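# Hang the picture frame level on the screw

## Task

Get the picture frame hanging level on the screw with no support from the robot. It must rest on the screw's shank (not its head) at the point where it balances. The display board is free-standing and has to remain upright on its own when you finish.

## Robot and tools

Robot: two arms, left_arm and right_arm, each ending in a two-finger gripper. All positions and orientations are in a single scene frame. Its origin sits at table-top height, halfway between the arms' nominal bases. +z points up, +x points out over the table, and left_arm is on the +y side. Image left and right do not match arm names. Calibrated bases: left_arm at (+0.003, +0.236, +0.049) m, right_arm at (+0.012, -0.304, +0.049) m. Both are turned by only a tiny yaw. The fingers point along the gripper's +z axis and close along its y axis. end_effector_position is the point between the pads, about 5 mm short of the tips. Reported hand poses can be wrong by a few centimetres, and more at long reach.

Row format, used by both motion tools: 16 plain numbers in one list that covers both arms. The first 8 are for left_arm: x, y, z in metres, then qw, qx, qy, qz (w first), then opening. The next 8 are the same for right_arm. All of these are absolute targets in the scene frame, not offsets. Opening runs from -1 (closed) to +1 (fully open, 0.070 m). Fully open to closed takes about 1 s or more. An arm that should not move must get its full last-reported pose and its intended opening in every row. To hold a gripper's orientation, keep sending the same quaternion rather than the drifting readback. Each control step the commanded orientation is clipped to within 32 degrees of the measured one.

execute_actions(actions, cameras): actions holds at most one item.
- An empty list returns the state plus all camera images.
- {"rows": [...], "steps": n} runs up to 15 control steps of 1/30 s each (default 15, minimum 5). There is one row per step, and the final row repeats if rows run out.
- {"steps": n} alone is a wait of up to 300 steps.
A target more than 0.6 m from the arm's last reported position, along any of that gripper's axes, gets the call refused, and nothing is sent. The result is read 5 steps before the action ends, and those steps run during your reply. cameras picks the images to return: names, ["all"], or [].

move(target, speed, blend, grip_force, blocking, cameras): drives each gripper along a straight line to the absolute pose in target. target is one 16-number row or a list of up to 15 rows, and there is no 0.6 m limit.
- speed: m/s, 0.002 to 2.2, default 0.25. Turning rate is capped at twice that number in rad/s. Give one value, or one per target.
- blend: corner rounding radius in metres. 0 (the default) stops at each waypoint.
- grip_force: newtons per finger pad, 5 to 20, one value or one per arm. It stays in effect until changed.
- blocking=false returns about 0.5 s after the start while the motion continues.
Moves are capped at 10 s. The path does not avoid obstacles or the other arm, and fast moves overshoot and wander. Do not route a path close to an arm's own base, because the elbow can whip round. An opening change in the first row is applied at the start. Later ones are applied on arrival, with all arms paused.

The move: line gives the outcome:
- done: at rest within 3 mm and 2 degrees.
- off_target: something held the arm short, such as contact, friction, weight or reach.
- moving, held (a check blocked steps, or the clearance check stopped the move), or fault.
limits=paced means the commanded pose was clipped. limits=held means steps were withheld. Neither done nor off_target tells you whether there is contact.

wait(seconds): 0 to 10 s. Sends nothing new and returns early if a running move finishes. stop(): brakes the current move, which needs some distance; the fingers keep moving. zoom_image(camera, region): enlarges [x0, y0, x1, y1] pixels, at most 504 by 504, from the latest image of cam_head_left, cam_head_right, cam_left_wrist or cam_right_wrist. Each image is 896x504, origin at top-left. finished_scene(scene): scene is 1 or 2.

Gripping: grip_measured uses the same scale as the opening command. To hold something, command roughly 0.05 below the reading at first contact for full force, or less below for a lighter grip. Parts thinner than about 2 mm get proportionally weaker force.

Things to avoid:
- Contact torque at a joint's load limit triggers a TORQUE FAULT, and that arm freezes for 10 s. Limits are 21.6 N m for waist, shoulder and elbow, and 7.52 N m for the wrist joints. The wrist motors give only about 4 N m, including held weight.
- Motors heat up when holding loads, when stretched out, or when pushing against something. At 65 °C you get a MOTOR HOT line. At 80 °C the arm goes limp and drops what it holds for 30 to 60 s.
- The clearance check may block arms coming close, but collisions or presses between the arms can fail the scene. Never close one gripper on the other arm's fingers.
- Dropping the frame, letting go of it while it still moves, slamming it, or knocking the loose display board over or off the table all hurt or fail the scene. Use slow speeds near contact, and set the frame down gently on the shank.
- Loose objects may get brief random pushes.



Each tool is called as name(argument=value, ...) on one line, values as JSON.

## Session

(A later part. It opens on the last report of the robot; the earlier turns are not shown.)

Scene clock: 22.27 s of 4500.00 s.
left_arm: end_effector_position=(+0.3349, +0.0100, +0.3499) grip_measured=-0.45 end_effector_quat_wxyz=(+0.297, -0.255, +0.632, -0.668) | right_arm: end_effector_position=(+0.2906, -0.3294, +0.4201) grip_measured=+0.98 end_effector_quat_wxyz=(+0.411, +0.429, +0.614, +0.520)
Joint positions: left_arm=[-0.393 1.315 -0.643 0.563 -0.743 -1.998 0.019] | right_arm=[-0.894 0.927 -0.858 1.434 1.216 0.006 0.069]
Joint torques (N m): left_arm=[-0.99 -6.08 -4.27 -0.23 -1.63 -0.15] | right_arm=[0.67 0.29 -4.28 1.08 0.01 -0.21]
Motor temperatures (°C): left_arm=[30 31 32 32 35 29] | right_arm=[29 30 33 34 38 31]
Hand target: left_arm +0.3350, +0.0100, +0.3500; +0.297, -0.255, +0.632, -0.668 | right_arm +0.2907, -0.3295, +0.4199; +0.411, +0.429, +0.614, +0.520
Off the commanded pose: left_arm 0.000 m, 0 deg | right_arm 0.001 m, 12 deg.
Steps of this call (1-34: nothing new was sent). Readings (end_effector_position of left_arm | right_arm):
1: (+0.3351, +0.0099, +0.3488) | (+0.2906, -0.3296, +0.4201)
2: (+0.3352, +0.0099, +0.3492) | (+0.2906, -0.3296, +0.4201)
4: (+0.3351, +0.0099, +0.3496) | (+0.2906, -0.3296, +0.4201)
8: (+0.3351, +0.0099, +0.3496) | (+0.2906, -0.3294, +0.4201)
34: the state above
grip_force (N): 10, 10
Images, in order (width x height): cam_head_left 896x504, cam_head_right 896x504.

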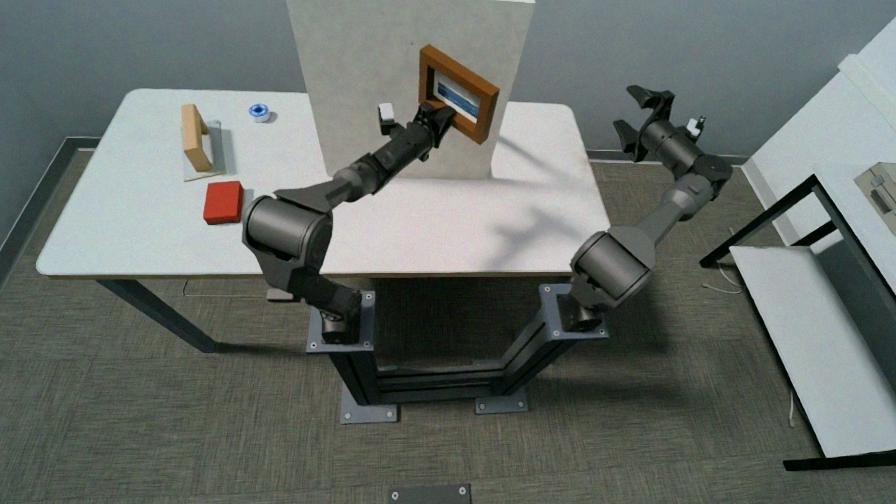

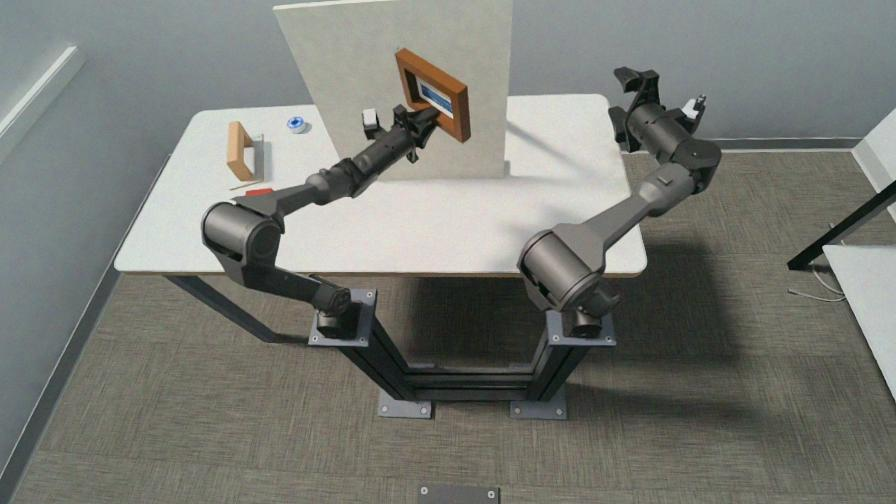

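move(target=[[0.33,0.06,0.36,0.515,-0.485,0.485,-0.515,-0.6,0.36,-0.34,0.41,0.308,0.323,0.663,0.601,1],[0.41,0.075,0.332,0.515,-0.485,0.485,-0.515,-0.6,0.46,-0.35,0.40,0.308,0.323,0.663,0.601,1]], speed=0.2, blend=0.01, cameras=["cam_head_right","cam_right_wrist","cam_head_left"])

zoom_image(camera="cam_head_right", region=[340, 15, 480, 125])

zoom_image(camera="cam_right_wrist", region=[320, 330, 540, 450])

Scene clock: 26.23 s of 4500.00 s.
left_arm: end_effector_position=(+0.4105, +0.0749, +0.3311) grip_measured=-0.45 end_effector_quat_wxyz=(+0.515, -0.485, +0.486, -0.514) | right_arm: end_effector_position=(+0.4603, -0.3502, +0.4002) grip_measured=+0.98 end_effector_quat_wxyz=(+0.308, +0.323, +0.663, +0.601)
Joint positions: left_arm=[-0.711 1.556 -0.809 -0.911 -0.977 -0.893 0.019] | right_arm=[-0.558 1.701 -1.418 1.55 1.216 -0.196 0.069]
Joint torques (N m): left_arm=[-0.78 -7.4 -3.21 0.52 -1.74 0.12] | right_arm=[-0.21 -7.64 -3.47 0.84 0.12 -0.08]
Hand target: left_arm +0.4100, +0.0750, +0.3320; +0.515, -0.485, +0.485, -0.515 | right_arm +0.4600, -0.3500, +0.4000; +0.308, +0.323, +0.663, +0.601
Off the commanded pose: left_arm 0.001 m, 0 deg | right_arm 0.000 m, 0 deg.
joint at its limit (right arm) — joint 5 (wrist pitch), upper limit.
Kept back: nothing.
grip_force (N): 10, 10
move: done
cam_right_wrist: T_world_to_cam=[[-0.08876, -0.04284, -0.99513, 0.42478], [-0.96009, 0.26972, 0.07402, 0.50049], [0.26524, 0.96198, -0.06507, 0.35917]] pos_world=[0.42295, -0.46231, 0.40903]
Images, in order (width x height): cam_head_left 896x504, cam_head_right 896x504, cam_right_wrist 896x504.

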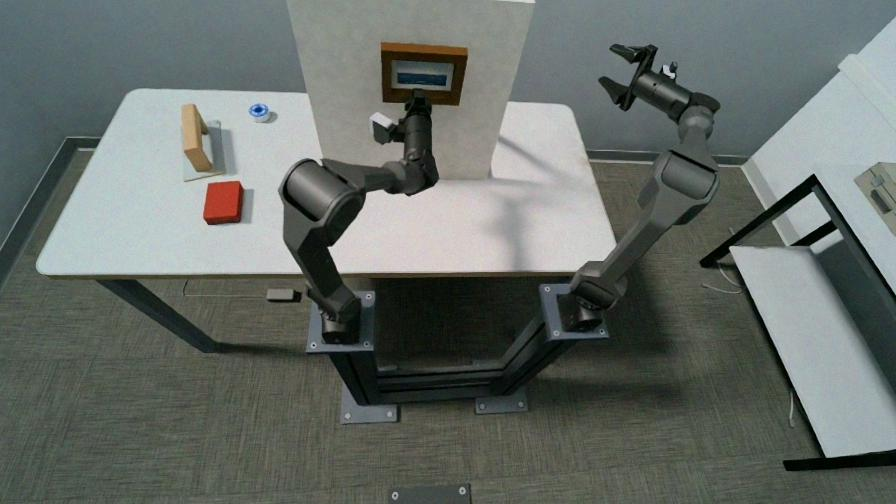

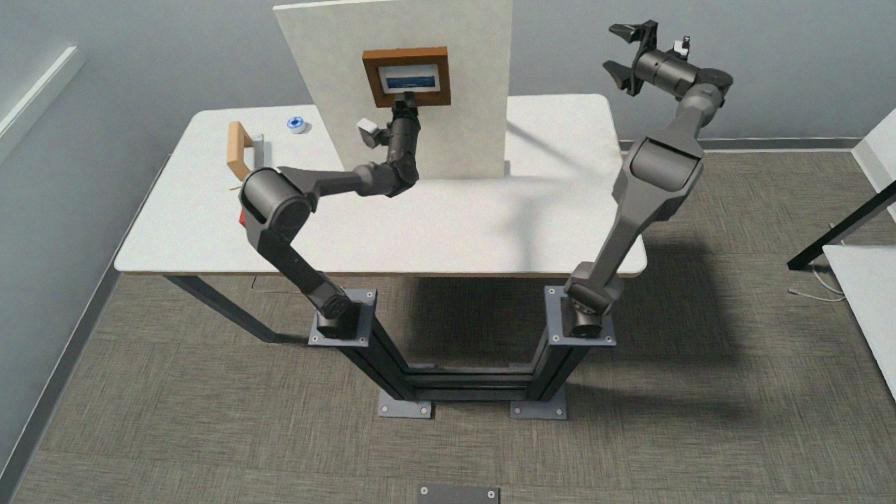

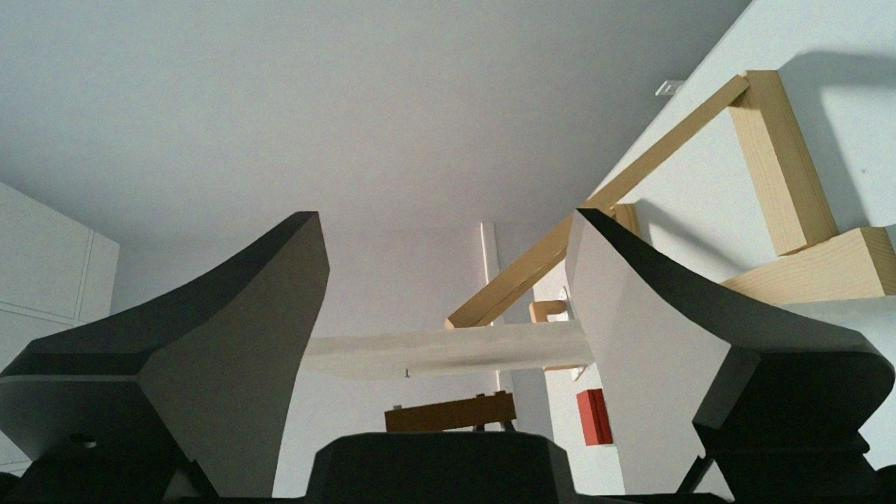

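Scaled by 3.600 from the camera's image (finer frame: 1280x720).

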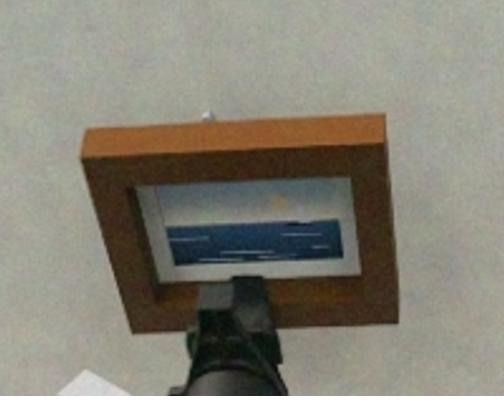

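Scaled by 2.291 from the camera's image (finer frame: 1280x720).

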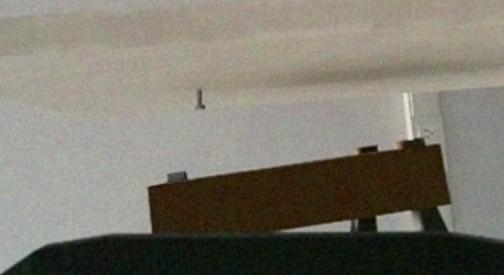

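move(target=[[0.445,0.075,0.332,0.515,-0.485,0.485,-0.515,-0.6,0.46,-0.35,0.40,0.308,0.323,0.663,0.601,1]], speed=0.06, cameras=["cam_right_wrist"])

zoom_image(camera="cam_right_wrist", region=[340, 330, 540, 440])

move(target=[[0.445,0.075,0.324,0.515,-0.485,0.485,-0.515,-0.6,0.46,-0.35,0.40,0.308,0.323,0.663,0.601,1]], speed=0.03)

move(target=[[0.445,0.075,0.321,0.515,-0.485,0.485,-0.515,-0.6,0.46,-0.35,0.40,0.308,0.323,0.663,0.601,1]], speed=0.03, cameras=["cam_right_wrist"])

zoom_image(camera="cam_right_wrist", region=[340, 330, 540, 440])

Scene clock: 27.63 s of 4500.00 s.
left_arm: end_effector_position=(+0.4453, +0.0750, +0.3321) grip_measured=-0.45 end_effector_quat_wxyz=(+0.515, -0.485, +0.485, -0.515) | right_arm: end_effector_position=(+0.4601, -0.3500, +0.4001) grip_measured=+0.98 end_effector_quat_wxyz=(+0.308, +0.323, +0.663, +0.601)
Joint positions: left_arm=[-0.627 1.642 -0.917 -0.841 -0.914 -0.928 0.019] | right_arm=[-0.558 1.7 -1.417 1.549 1.216 -0.196 0.069]
Joint torques (N m): left_arm=[-0.33 -7.16 -3.18 0.57 -1.6 -0.01] | right_arm=[-0.47 -7.66 -3.54 0.84 0.01 -0.2]
Hand target: left_arm +0.4450, +0.0750, +0.3320; +0.515, -0.485, +0.485, -0.515 | right_arm +0.4600, -0.3500, +0.4000; +0.308, +0.323, +0.663, +0.601
Off the commanded pose: left_arm 0.000 m, 0 deg | right_arm 0.000 m, 0 deg.
joint at its limit (right arm) — joint 5 (wrist pitch), upper limit.
Kept back: nothing.
grip_force (N): 10, 10
move: done
cam_right_wrist: T_world_to_cam=[[-0.08922, -0.04365, -0.99506, 0.42445], [-0.9601, 0.26961, 0.07425, 0.50014], [0.26504, 0.96198, -0.06596, 0.35957]] pos_world=[0.42275, -0.46221, 0.40893]

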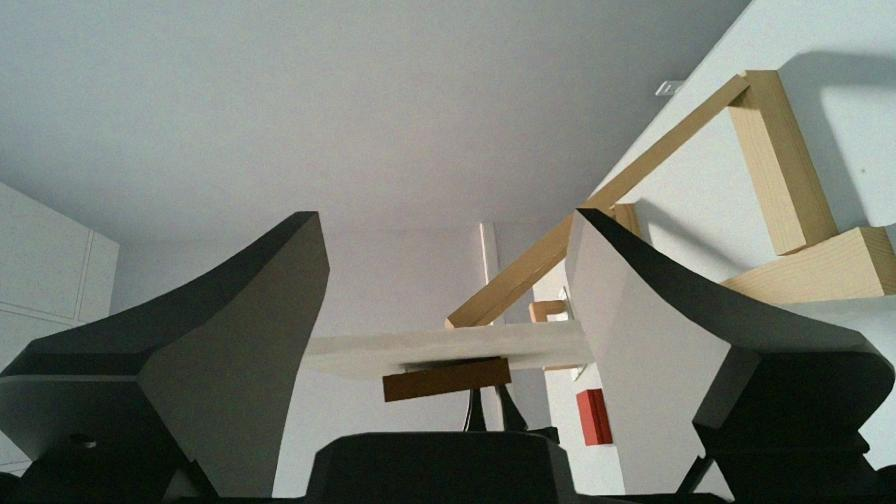

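Scaled by 2.520 from the camera's image (finer frame: 1280x720).

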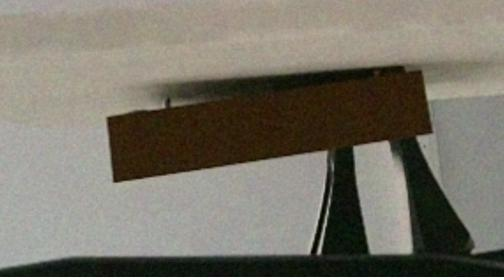

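Scene clock: 28.13 s of 4500.00 s.
left_arm: end_effector_position=(+0.4450, +0.0754, +0.3262) grip_measured=-0.45 end_effector_quat_wxyz=(+0.516, -0.484, +0.482, -0.516) | right_arm: end_effector_position=(+0.4601, -0.3500, +0.4001) grip_measured=+0.98 end_effector_quat_wxyz=(+0.308, +0.323, +0.663, +0.601)
Joint positions: left_arm=[-0.627 1.656 -0.901 -0.821 -0.939 -0.959 0.019] | right_arm=[-0.558 1.7 -1.417 1.549 1.216 -0.196 0.069]
Joint torques (N m): left_arm=[-0.57 -5.17 -1.24 0.07 -0.46 0.02] | right_arm=[-0.46 -7.63 -3.53 0.85 -0.01 -0.21]
Hand target: left_arm +0.4450, +0.0750, +0.3240; +0.515, -0.485, +0.485, -0.515 | right_arm +0.4600, -0.3500, +0.4000; +0.308, +0.323, +0.663, +0.601
Off the commanded pose: left_arm 0.002 m, 0 deg | right_arm 0.000 m, 0 deg.
joint at its limit (right arm) — joint 5 (wrist pitch), upper limit.
Kept back: nothing.
grip_force (N): 10, 10
move: done

Scene clock: 28.63 s of 4500.00 s.
left_arm: end_effector_position=(+0.4448, +0.0758, +0.3224) grip_measured=-0.45 end_effector_quat_wxyz=(+0.515, -0.485, +0.483, -0.516) | right_arm: end_effector_position=(+0.4601, -0.3500, +0.4001) grip_measured=+0.98 end_effector_quat_wxyz=(+0.308, +0.323, +0.663, +0.601)
Joint positions: left_arm=[-0.627 1.662 -0.893 -0.817 -0.947 -0.971 0.019] | right_arm=[-0.558 1.7 -1.417 1.549 1.216 -0.196 0.069]
Joint torques (N m): left_arm=[-2.68 -3.29 -1.22 0.91 0.65 0.38] | right_arm=[-0.53 -7.64 -3.55 0.86 -0.01 -0.2]
Hand target: left_arm +0.4450, +0.0750, +0.3210; +0.515, -0.485, +0.485, -0.515 | right_arm +0.4600, -0.3500, +0.4000; +0.308, +0.323, +0.663, +0.601
Off the commanded pose: left_arm 0.002 m, 0 deg | right_arm 0.000 m, 0 deg.
joint at its limit (right arm) — joint 5 (wrist pitch), upper limit.
Kept back: nothing.
grip_force (N): 10, 10
move: done
cam_right_wrist: T_world_to_cam=[[-0.08922, -0.04365, -0.99506, 0.42445], [-0.9601, 0.26961, 0.07425, 0.50014], [0.26504, 0.96198, -0.06596, 0.35957]] pos_world=[0.42275, -0.46221, 0.40893]

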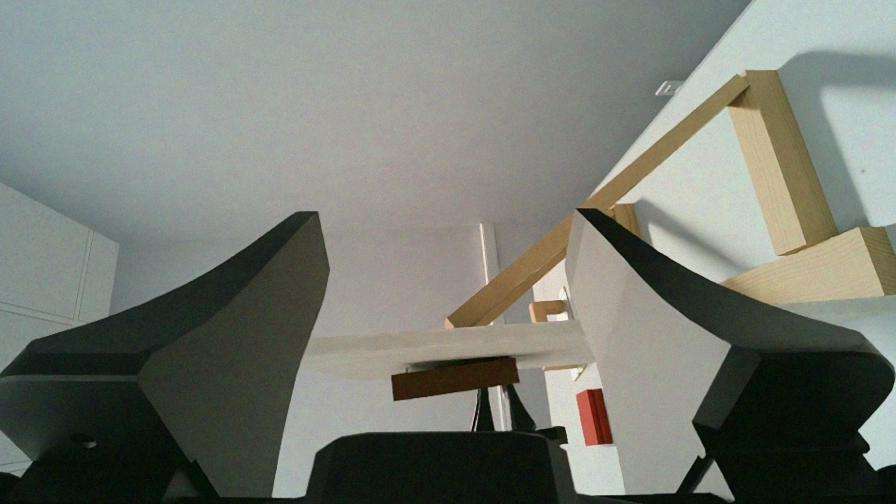

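Scaled by 2.520 from the camera's image (finer frame: 1280x720).

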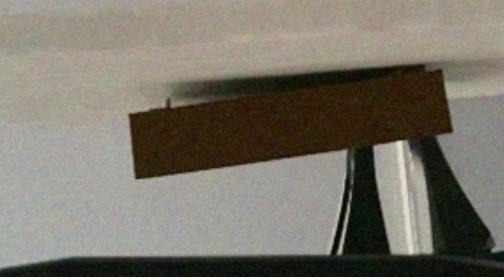

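move(target=[[0.445,0.0768,0.322,0.515,-0.485,0.485,-0.515,-0.55,0.46,-0.35,0.40,0.308,0.323,0.663,0.601,1]], speed=0.03, grip_force=5)

move(target=[[0.445,0.0768,0.322,0.515,-0.485,0.485,-0.515,-0.42,0.46,-0.35,0.40,0.308,0.323,0.663,0.601,1]], speed=0.03)

move(target=[[0.445,0.0768,0.322,0.515,-0.485,0.485,-0.515,0,0.46,-0.35,0.40,0.308,0.323,0.663,0.601,1]], speed=0.03, cameras=["cam_left_wrist","cam_head_right","cam_head_left","cam_right_wrist"])

zoom_image(camera="cam_head_right", region=[340, 15, 480, 125])

zoom_image(camera="cam_right_wrist", region=[340, 330, 540, 440])

Scene clock: 29.60 s of 4500.00 s.
left_arm: end_effector_position=(+0.4451, +0.0760, +0.3216) grip_measured=-0.45 end_effector_quat_wxyz=(+0.514, -0.484, +0.486, -0.515) | right_arm: end_effector_position=(+0.4601, -0.3500, +0.4001) grip_measured=+0.98 end_effector_quat_wxyz=(+0.308, +0.323, +0.663, +0.601)
Joint positions: left_arm=[-0.623 1.66 -0.891 -0.812 -0.938 -0.97 0.019] | right_arm=[-0.558 1.7 -1.417 1.549 1.216 -0.196 0.069]
Joint torques (N m): left_arm=[-0.61 -4.11 0.69 -0.08 0.72 -0.04] | right_arm=[-0.46 -7.64 -3.53 0.86 -0.01 -0.2]
Hand target: left_arm +0.4450, +0.0768, +0.3220; +0.515, -0.485, +0.485, -0.515 | right_arm +0.4600, -0.3500, +0.4000; +0.308, +0.323, +0.663, +0.601
Off the commanded pose: left_arm 0.001 m, 0 deg | right_arm 0.000 m, 0 deg.
joint at its limit (right arm) — joint 5 (wrist pitch), upper limit.
Kept back: nothing.
grip_force (N): 5, 5
move: done

Scene clock: 30.10 s of 4500.00 s.
left_arm: end_effector_position=(+0.4449, +0.0761, +0.3212) grip_measured=-0.42 end_effector_quat_wxyz=(+0.514, -0.484, +0.486, -0.514) | right_arm: end_effector_position=(+0.4601, -0.3500, +0.4001) grip_measured=+0.98 end_effector_quat_wxyz=(+0.308, +0.323, +0.663, +0.601)
Joint positions: left_arm=[-0.623 1.66 -0.89 -0.812 -0.938 -0.97 0.02] | right_arm=[-0.558 1.7 -1.417 1.549 1.216 -0.196 0.069]
Joint torques (N m): left_arm=[-0.64 -4.7 -0.27 0.09 0.18 -0.06] | right_arm=[-0.49 -7.61 -3.51 0.86 -0.01 -0.21]
Hand target: left_arm +0.4450, +0.0768, +0.3220; +0.515, -0.485, +0.485, -0.515 | right_arm +0.4600, -0.3500, +0.4000; +0.308, +0.323, +0.663, +0.601
Off the commanded pose: left_arm 0.001 m, 0 deg | right_arm 0.000 m, 0 deg.
joint at its limit (right arm) — joint 5 (wrist pitch), upper limit.
Kept back: nothing.
grip_force (N): 5, 5
move: done

Scene clock: 30.60 s of 4500.00 s.
left_arm: end_effector_position=(+0.4449, +0.0763, +0.3208) grip_measured=+0.00 end_effector_quat_wxyz=(+0.514, -0.485, +0.486, -0.514) | right_arm: end_effector_position=(+0.4601, -0.3500, +0.4001) grip_measured=+0.98 end_effector_quat_wxyz=(+0.308, +0.323, +0.663, +0.601)
Joint positions: left_arm=[-0.623 1.66 -0.889 -0.813 -0.939 -0.97 0.035] | right_arm=[-0.558 1.7 -1.417 1.549 1.216 -0.196 0.069]
Joint torques (N m): left_arm=[-0.06 -6.68 -3.25 0.59 -1.28 -0.08] | right_arm=[-0.47 -7.65 -3.51 0.86 0 -0.21]
Hand target: left_arm +0.4450, +0.0768, +0.3220; +0.515, -0.485, +0.485, -0.515 | right_arm +0.4600, -0.3500, +0.4000; +0.308, +0.323, +0.663, +0.601
Off the commanded pose: left_arm 0.001 m, 0 deg | right_arm 0.000 m, 0 deg.
joint at its limit (right arm) — joint 5 (wrist pitch), upper limit.
Kept back: nothing.
grip_force (N): 5, 5
move: done
cam_left_wrist: T_world_to_cam=[[-0.03395, -0.01282, 0.99934, -0.30094], [-0.56024, -0.8278, -0.02965, 0.32251], [0.82763, -0.56088, 0.02092, -0.21033]] pos_world=[0.34454, 0.14514, 0.3147]
cam_right_wrist: T_world_to_cam=[[-0.08922, -0.04365, -0.99506, 0.42445], [-0.9601, 0.26961, 0.07425, 0.50014], [0.26504, 0.96198, -0.06596, 0.35957]] pos_world=[0.42275, -0.46221, 0.40893]

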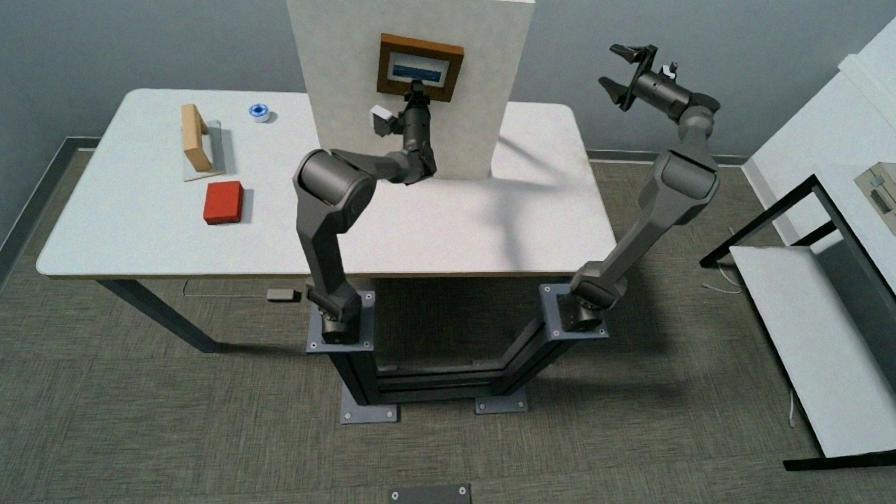

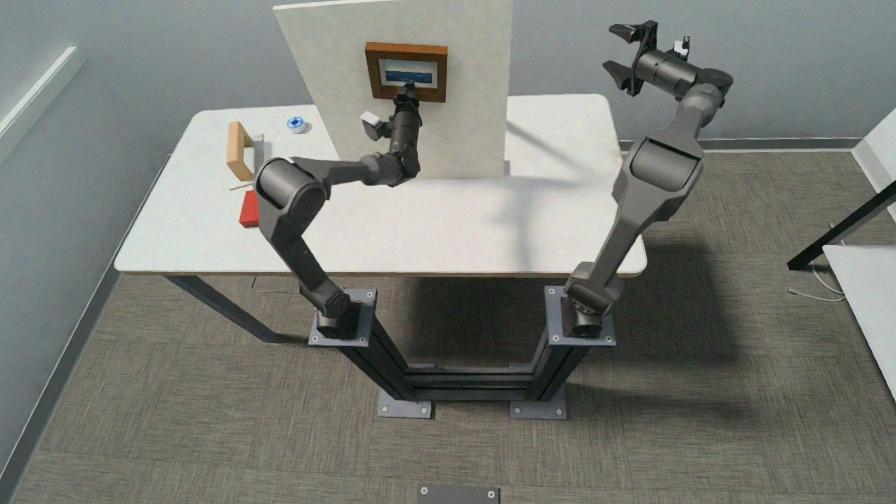

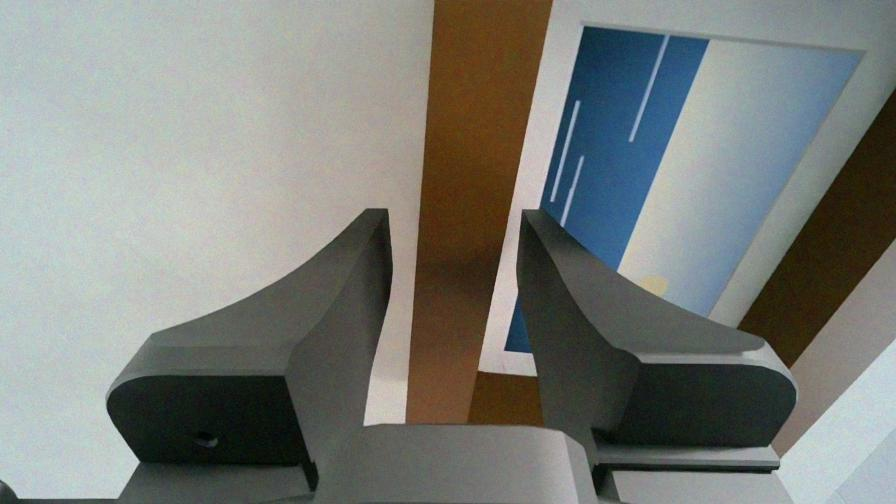

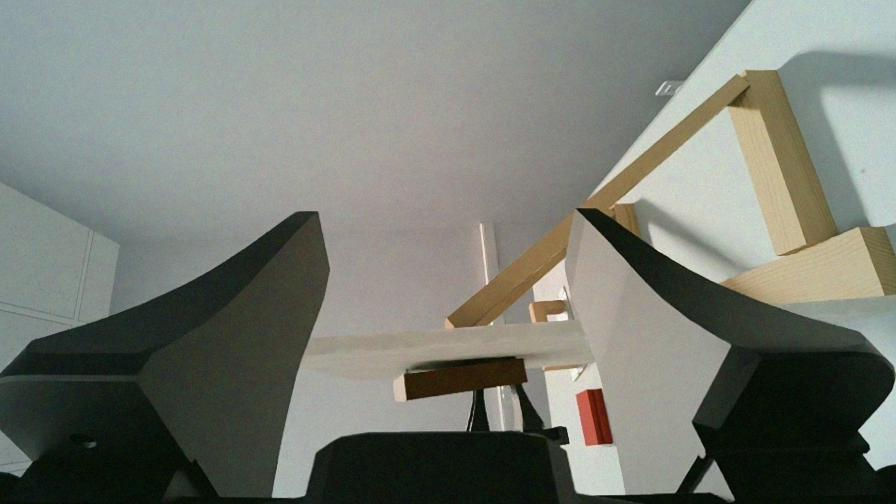

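Scaled by 3.600 from the camera's image (finer frame: 1280x720).

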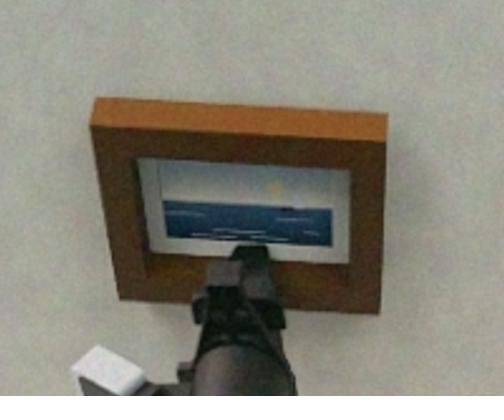

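Scaled by 2.520 from the camera's image (finer frame: 1280x720).

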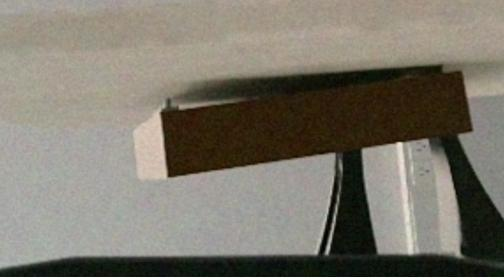

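move(target=[[0.445,0.076,0.3228,0.539,-0.461,0.507,-0.490,0,0.46,-0.35,0.40,0.308,0.323,0.663,0.601,1]], speed=0.05, cameras=["cam_left_wrist"])

Scene clock: 32.77 s of 4500.00 s.
left_arm: end_effector_position=(+0.4450, +0.0761, +0.3226) grip_measured=+0.00 end_effector_quat_wxyz=(+0.539, -0.461, +0.507, -0.489) | right_arm: end_effector_position=(+0.4601, -0.3500, +0.4001) grip_measured=+0.98 end_effector_quat_wxyz=(+0.308, +0.323, +0.663, +0.601)
Joint positions: left_arm=[-0.624 1.659 -0.893 -0.815 -0.94 -0.871 0.035] | right_arm=[-0.558 1.7 -1.417 1.549 1.216 -0.196 0.069]
Joint torques (N m): left_arm=[-0.71 -6.81 -3.19 0.27 -1.32 -0.12] | right_arm=[-0.51 -7.6 -3.54 0.87 -0.01 -0.2]
Hand target: left_arm +0.4450, +0.0760, +0.3228; +0.539, -0.461, +0.507, -0.490 | right_arm +0.4600, -0.3500, +0.4000; +0.308, +0.323, +0.663, +0.601
Off the commanded pose: left_arm 0.000 m, 0 deg | right_arm 0.000 m, 0 deg.
joint at its limit (right arm) — joint 5 (wrist pitch), upper limit.
Kept back: nothing.
grip_force (N): 5, 5
move: done
cam_left_wrist: T_world_to_cam=[[-0.0371, -0.10778, 0.99348, -0.29218], [-0.55449, -0.82486, -0.1102, 0.34568], [0.83136, -0.55497, -0.02916, -0.19656]] pos_world=[0.34425, 0.14457, 0.32263]

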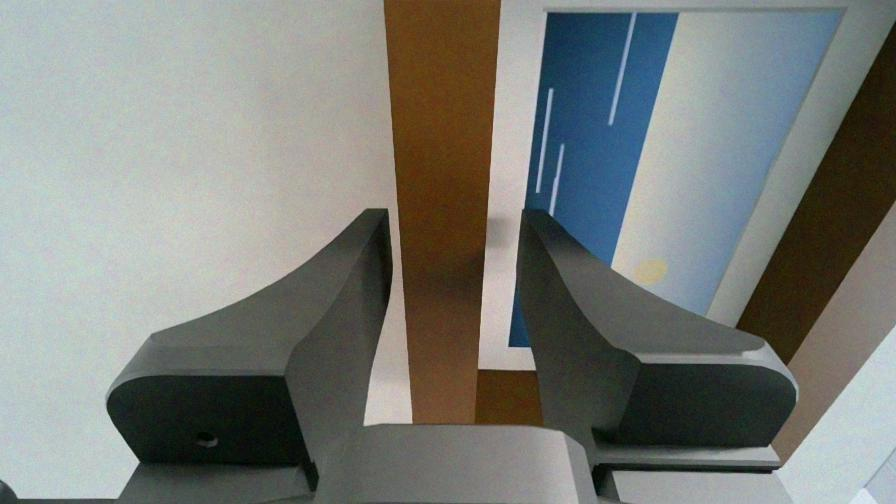

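move(target=[[0.445,0.0763,0.3196,0.539,-0.461,0.507,-0.490,0,0.46,-0.35,0.40,0.308,0.323,0.663,0.601,1],[0.445,0.0763,0.3196,0.539,-0.461,0.507,-0.490,-0.6,0.46,-0.35,0.40,0.308,0.323,0.663,0.601,1]], speed=0.05, grip_force=10, cameras=["cam_left_wrist"])

Scene clock: 34.10 s of 4500.00 s.
left_arm: end_effector_position=(+0.4449, +0.0760, +0.3204) grip_measured=-0.45 end_effector_quat_wxyz=(+0.539, -0.460, +0.507, -0.491) | right_arm: end_effector_position=(+0.4601, -0.3500, +0.4001) grip_measured=+0.98 end_effector_quat_wxyz=(+0.308, +0.323, +0.663, +0.601)
Joint positions: left_arm=[-0.624 1.664 -0.887 -0.806 -0.949 -0.885 0.019] | right_arm=[-0.558 1.7 -1.417 1.549 1.216 -0.196 0.069]
Joint torques (N m): left_arm=[0.51 -5.14 -1.7 -0.1 -0.58 -0.08] | right_arm=[-0.45 -7.65 -3.51 0.87 -0.01 -0.21]
Hand target: left_arm +0.4450, +0.0763, +0.3196; +0.539, -0.461, +0.507, -0.490 | right_arm +0.4600, -0.3500, +0.4000; +0.308, +0.323, +0.663, +0.601
Off the commanded pose: left_arm 0.001 m, 0 deg | right_arm 0.000 m, 0 deg.
joint at its limit (right arm) — joint 5 (wrist pitch), upper limit.
Kept back: nothing.
grip_force (N): 10, 10
move: done
cam_left_wrist: T_world_to_cam=[[-0.03985, -0.10581, 0.99359, -0.28907], [-0.55498, -0.82455, -0.11006, 0.34543], [0.83091, -0.5558, -0.02586, -0.19733]] pos_world=[0.34415, 0.14457, 0.32014]

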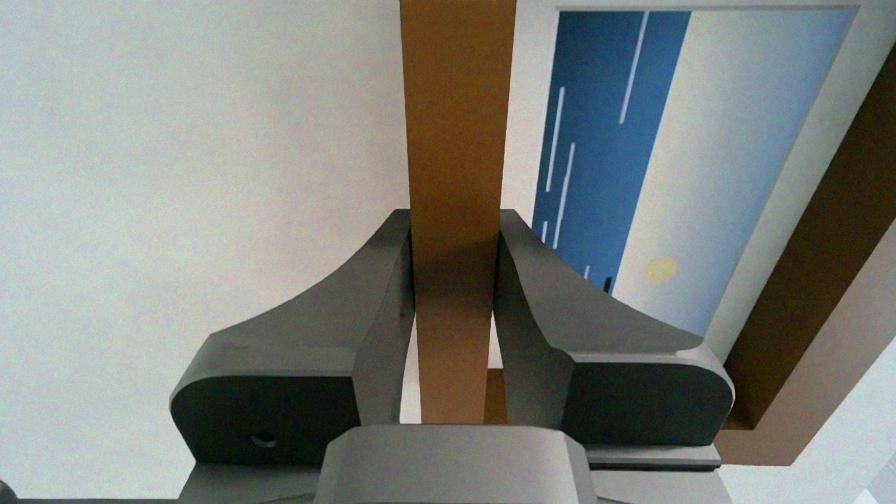

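move(target=[[0.445,0.0763,0.329,0.539,-0.461,0.507,-0.490,-0.6,0.46,-0.35,0.40,0.308,0.323,0.663,0.601,1],[0.445,0.0722,0.329,0.515,-0.485,0.485,-0.515,-0.6,0.46,-0.35,0.40,0.308,0.323,0.663,0.601,1],[0.445,0.0722,0.3235,0.515,-0.485,0.485,-0.515,-0.6,0.46,-0.35,0.40,0.308,0.323,0.663,0.601,1]], speed=0.04)

move(target=[[0.445,0.0722,0.3215,0.515,-0.485,0.485,-0.515,-0.6,0.46,-0.35,0.40,0.308,0.323,0.663,0.601,1]], speed=0.03)

Scene clock: 36.67 s of 4500.00 s.
left_arm: end_effector_position=(+0.4451, +0.0721, +0.3235) grip_measured=-0.45 end_effector_quat_wxyz=(+0.515, -0.485, +0.484, -0.515) | right_arm: end_effector_position=(+0.4601, -0.3500, +0.4001) grip_measured=+0.98 end_effector_quat_wxyz=(+0.308, +0.323, +0.663, +0.601)
Joint positions: left_arm=[-0.636 1.665 -0.905 -0.831 -0.942 -0.955 0.019] | right_arm=[-0.558 1.7 -1.417 1.549 1.216 -0.196 0.069]
Joint torques (N m): left_arm=[-0.26 -7.05 -2.86 0.85 -1.44 0.08] | right_arm=[-0.53 -7.65 -3.54 0.88 0 -0.2]
Hand target: left_arm +0.4450, +0.0722, +0.3235; +0.515, -0.485, +0.485, -0.515 | right_arm +0.4600, -0.3500, +0.4000; +0.308, +0.323, +0.663, +0.601
Off the commanded pose: left_arm 0.000 m, 0 deg | right_arm 0.000 m, 0 deg.
joint at its limit (right arm) — joint 5 (wrist pitch), upper limit.
Kept back: nothing.
grip_force (N): 10, 10
move: done

Scene clock: 37.17 s of 4500.00 s.
left_arm: end_effector_position=(+0.4450, +0.0722, +0.3226) grip_measured=-0.45 end_effector_quat_wxyz=(+0.515, -0.484, +0.484, -0.516) | right_arm: end_effector_position=(+0.4601, -0.3500, +0.4001) grip_measured=+0.98 end_effector_quat_wxyz=(+0.308, +0.323, +0.663, +0.601)
Joint positions: left_arm=[-0.636 1.667 -0.902 -0.826 -0.948 -0.961 0.019] | right_arm=[-0.558 1.7 -1.417 1.549 1.216 -0.196 0.069]
Joint torques (N m): left_arm=[-0.07 -5.68 -1.92 0.49 -0.88 0] | right_arm=[-0.46 -7.62 -3.52 0.88 -0.01 -0.2]
Hand target: left_arm +0.4450, +0.0722, +0.3215; +0.515, -0.485, +0.485, -0.515 | right_arm +0.4600, -0.3500, +0.4000; +0.308, +0.323, +0.663, +0.601
Off the commanded pose: left_arm 0.001 m, 0 deg | right_arm 0.000 m, 0 deg.
joint at its limit (right arm) — joint 5 (wrist pitch), upper limit.
Kept back: nothing.
grip_force (N): 10, 10
move: done

move(target=[[0.445,0.0722,0.3203,0.515,-0.485,0.485,-0.515,-0.6,0.46,-0.35,0.40,0.308,0.323,0.663,0.601,1]], speed=0.03, grip_force=5)

move(target=[[0.445,0.0722,0.3217,0.515,-0.485,0.485,-0.515,-0.42,0.46,-0.35,0.40,0.308,0.323,0.663,0.601,1]], speed=0.03)

move(target=[[0.445,0.0722,0.3217,0.515,-0.485,0.485,-0.515,0.1,0.46,-0.35,0.40,0.308,0.323,0.663,0.601,1]], speed=0.03, cameras=["cam_left_wrist","cam_head_right","cam_head_left","cam_right_wrist"])

zoom_image(camera="cam_head_right", region=[340, 15, 480, 125])

zoom_image(camera="cam_right_wrist", region=[340, 330, 540, 440])

Scene clock: 38.10 s of 4500.00 s.
left_arm: end_effector_position=(+0.4448, +0.0723, +0.3222) grip_measured=-0.45 end_effector_quat_wxyz=(+0.516, -0.484, +0.483, -0.516) | right_arm: end_effector_position=(+0.4601, -0.3500, +0.4001) grip_measured=+0.98 end_effector_quat_wxyz=(+0.308, +0.323, +0.663, +0.601)
Joint positions: left_arm=[-0.636 1.668 -0.9 -0.823 -0.951 -0.965 0.019] | right_arm=[-0.558 1.7 -1.417 1.549 1.216 -0.196 0.069]
Joint torques (N m): left_arm=[-0.11 -3.27 -0.21 -0.02 0.23 -0.14] | right_arm=[-0.43 -7.6 -3.53 0.88 -0.01 -0.2]
Hand target: left_arm +0.4450, +0.0722, +0.3203; +0.515, -0.485, +0.485, -0.515 | right_arm +0.4600, -0.3500, +0.4000; +0.308, +0.323, +0.663, +0.601
Off the commanded pose: left_arm 0.002 m, 0 deg | right_arm 0.000 m, 0 deg.
joint at its limit (right arm) — joint 5 (wrist pitch), upper limit.
Kept back: nothing.
grip_force (N): 5, 5
move: done

Scene clock: 38.60 s of 4500.00 s.
left_arm: end_effector_position=(+0.4450, +0.0721, +0.3213) grip_measured=-0.42 end_effector_quat_wxyz=(+0.515, -0.485, +0.485, -0.515) | right_arm: end_effector_position=(+0.4601, -0.3500, +0.4001) grip_measured=+0.98 end_effector_quat_wxyz=(+0.308, +0.323, +0.663, +0.601)
Joint positions: left_arm=[-0.636 1.668 -0.901 -0.826 -0.946 -0.961 0.02] | right_arm=[-0.558 1.7 -1.417 1.549 1.216 -0.196 0.069]
Joint torques (N m): left_arm=[-0.44 -5.08 -1.43 0 0.42 0.05] | right_arm=[-0.46 -7.63 -3.52 0.88 0 -0.2]
Hand target: left_arm +0.4450, +0.0722, +0.3217; +0.515, -0.485, +0.485, -0.515 | right_arm +0.4600, -0.3500, +0.4000; +0.308, +0.323, +0.663, +0.601
Off the commanded pose: left_arm 0.000 m, 0 deg | right_arm 0.000 m, 0 deg.
joint at its limit (right arm) — joint 5 (wrist pitch), upper limit.
Kept back: nothing.
grip_force (N): 5, 5
move: done

Scene clock: 39.10 s of 4500.00 s.
left_arm: end_effector_position=(+0.4451, +0.0719, +0.3205) grip_measured=+0.10 end_effector_quat_wxyz=(+0.514, -0.485, +0.486, -0.514) | right_arm: end_effector_position=(+0.4601, -0.3500, +0.4001) grip_measured=+0.98 end_effector_quat_wxyz=(+0.308, +0.323, +0.663, +0.601)
Joint positions: left_arm=[-0.636 1.669 -0.901 -0.827 -0.945 -0.961 0.038] | right_arm=[-0.558 1.7 -1.417 1.549 1.216 -0.196 0.069]
Joint torques (N m): left_arm=[-0.55 -6.77 -2.92 0.6 -1.31 0.11] | right_arm=[-0.43 -7.64 -3.53 0.88 0 -0.21]
Hand target: left_arm +0.4450, +0.0722, +0.3217; +0.515, -0.485, +0.485, -0.515 | right_arm +0.4600, -0.3500, +0.4000; +0.308, +0.323, +0.663, +0.601
Off the commanded pose: left_arm 0.001 m, 0 deg | right_arm 0.000 m, 0 deg.
joint at its limit (right arm) — joint 5 (wrist pitch), upper limit.
Kept back: nothing.
grip_force (N): 5, 5
move: done
cam_left_wrist: T_world_to_cam=[[-0.03358, -0.01126, 0.99937, -0.30094], [-0.55988, -0.82809, -0.02814, 0.31838], [0.82789, -0.56048, 0.0215, -0.21342]] pos_world=[0.34484, 0.14064, 0.3143]
cam_right_wrist: T_world_to_cam=[[-0.08922, -0.04365, -0.99506, 0.42445], [-0.9601, 0.26961, 0.07425, 0.50014], [0.26504, 0.96198, -0.06596, 0.35957]] pos_world=[0.42275, -0.46221, 0.40893]

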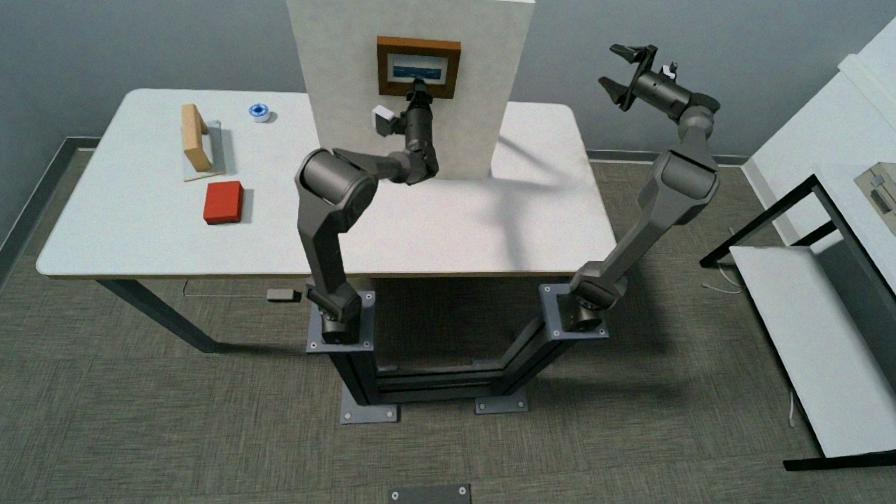

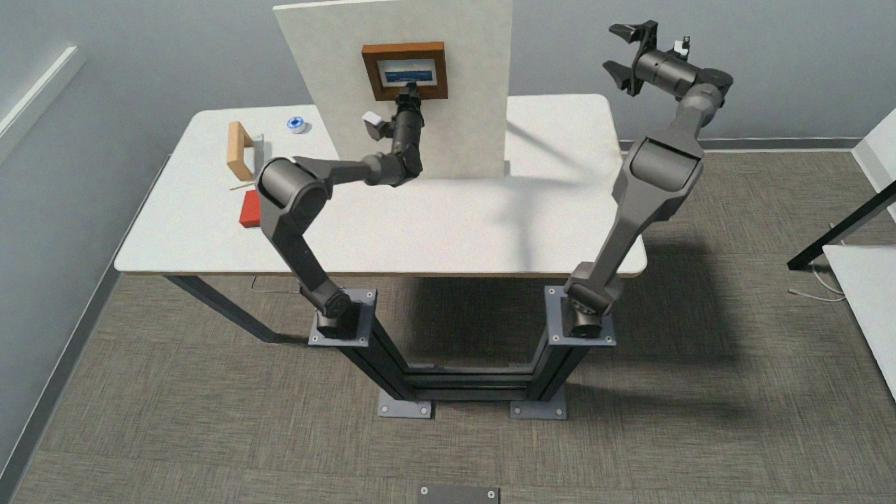

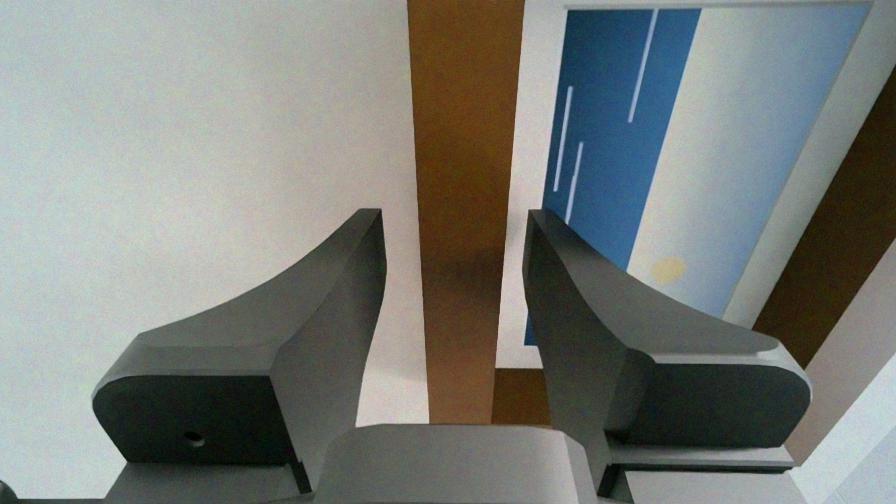

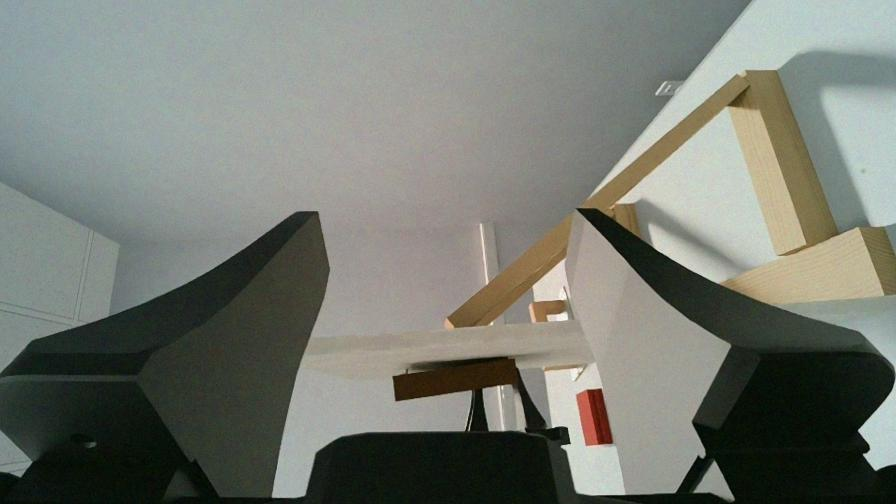

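Scaled by 3.600 from the camera's image (finer frame: 1280x720).

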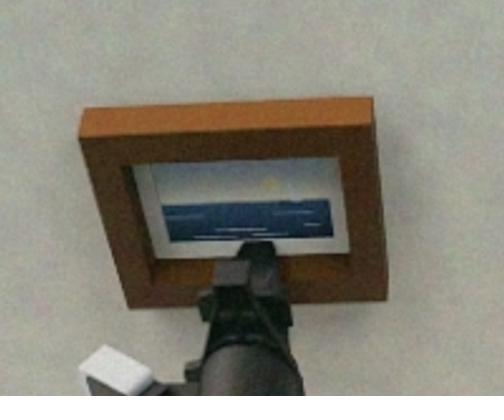

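Scaled by 2.520 from the camera's image (finer frame: 1280x720).

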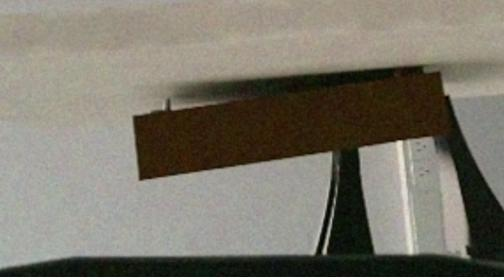

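move(target=[[0.37,0.0722,0.316,0.515,-0.485,0.485,-0.515,0.1,0.46,-0.35,0.40,0.308,0.323,0.663,0.601,1]], speed=0.1, cameras=["cam_head_right","cam_head_left","cam_right_wrist"])

zoom_image(camera="cam_head_right", region=[340, 15, 480, 125])

zoom_image(camera="cam_head_left", region=[350, 15, 490, 125])

zoom_image(camera="cam_right_wrist", region=[340, 330, 540, 440])

Scene clock: 40.47 s of 4500.00 s.
left_arm: end_effector_position=(+0.3695, +0.0722, +0.3160) grip_measured=+0.10 end_effector_quat_wxyz=(+0.515, -0.485, +0.485, -0.515) | right_arm: end_effector_position=(+0.4601, -0.3500, +0.4001) grip_measured=+0.98 end_effector_quat_wxyz=(+0.308, +0.323, +0.663, +0.601)
Joint positions: left_arm=[-0.843 1.502 -0.673 -0.991 -1.108 -0.905 0.038] | right_arm=[-0.558 1.7 -1.417 1.549 1.216 -0.196 0.069]
Joint torques (N m): left_arm=[0.41 -4.68 -3.02 0.69 -0.89 -0.04] | right_arm=[-0.48 -7.61 -3.54 0.89 0 -0.21]
Hand target: left_arm +0.3700, +0.0722, +0.3160; +0.515, -0.485, +0.485, -0.515 | right_arm +0.4600, -0.3500, +0.4000; +0.308, +0.323, +0.663, +0.601
Off the commanded pose: left_arm 0.001 m, 0 deg | right_arm 0.000 m, 0 deg.
joint at its limit (right arm) — joint 5 (wrist pitch), upper limit.
Kept back: nothing.
grip_force (N): 5, 5
move: done
cam_right_wrist: T_world_to_cam=[[-0.08922, -0.04365, -0.99506, 0.42445], [-0.9601, 0.26961, 0.07425, 0.50014], [0.26504, 0.96198, -0.06596, 0.35957]] pos_world=[0.42275, -0.46221, 0.40893]
Images, in order (width x height): cam_head_left 896x504, cam_head_right 896x504, cam_right_wrist 896x504.

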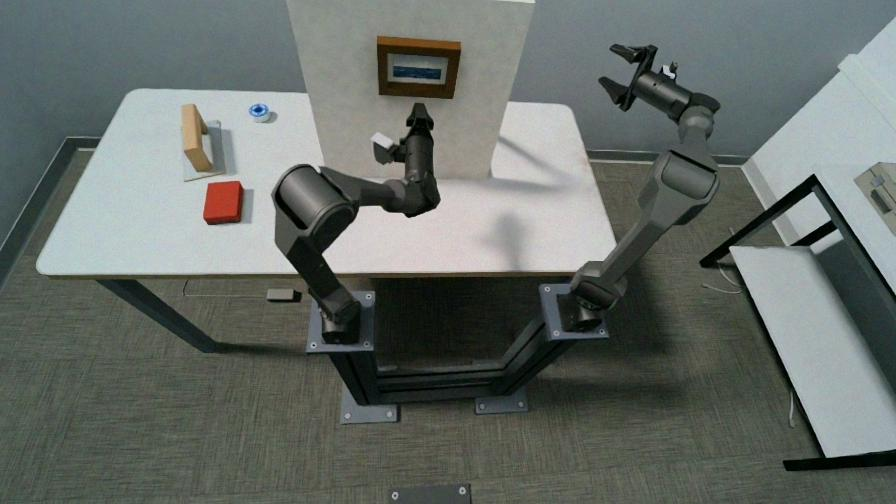

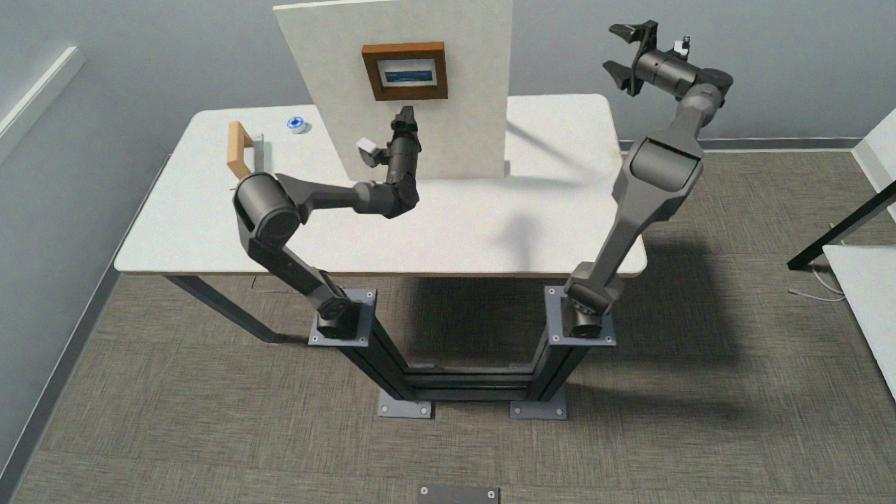

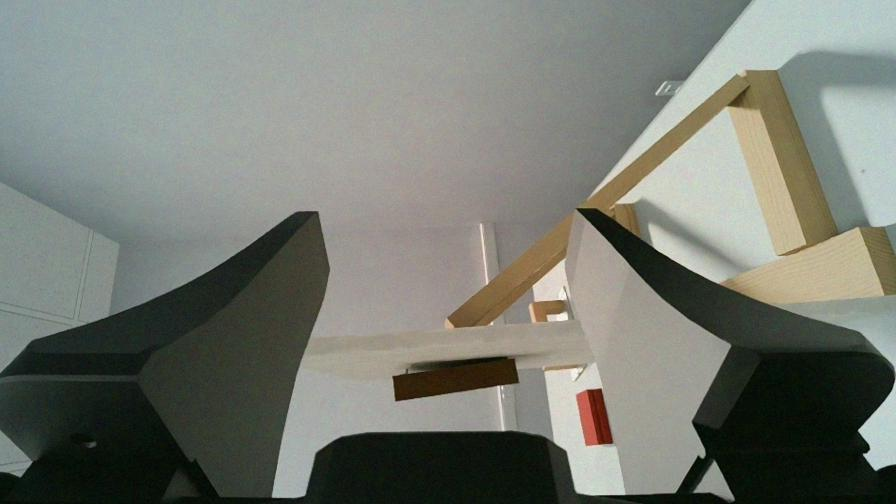

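Scaled by 3.600 from the camera's image (finer frame: 1280x720).

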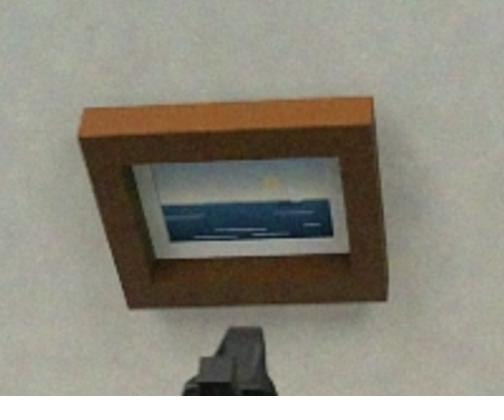

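Scaled by 3.600 from the camera's image (finer frame: 1280x720).

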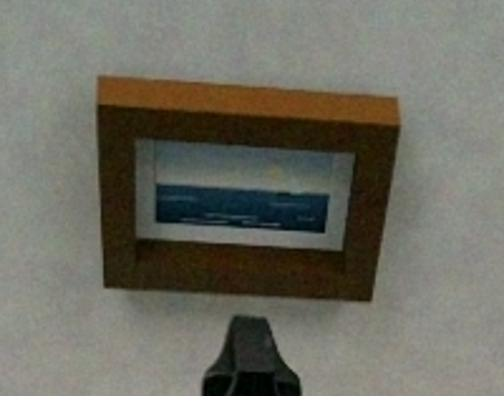

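Scaled by 2.520 from the camera's image (finer frame: 1280x720).

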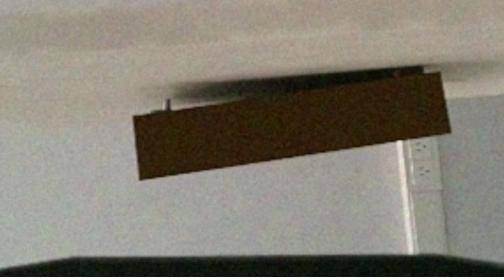

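finished_scene(scene=2)

The scene is finished: the task was done.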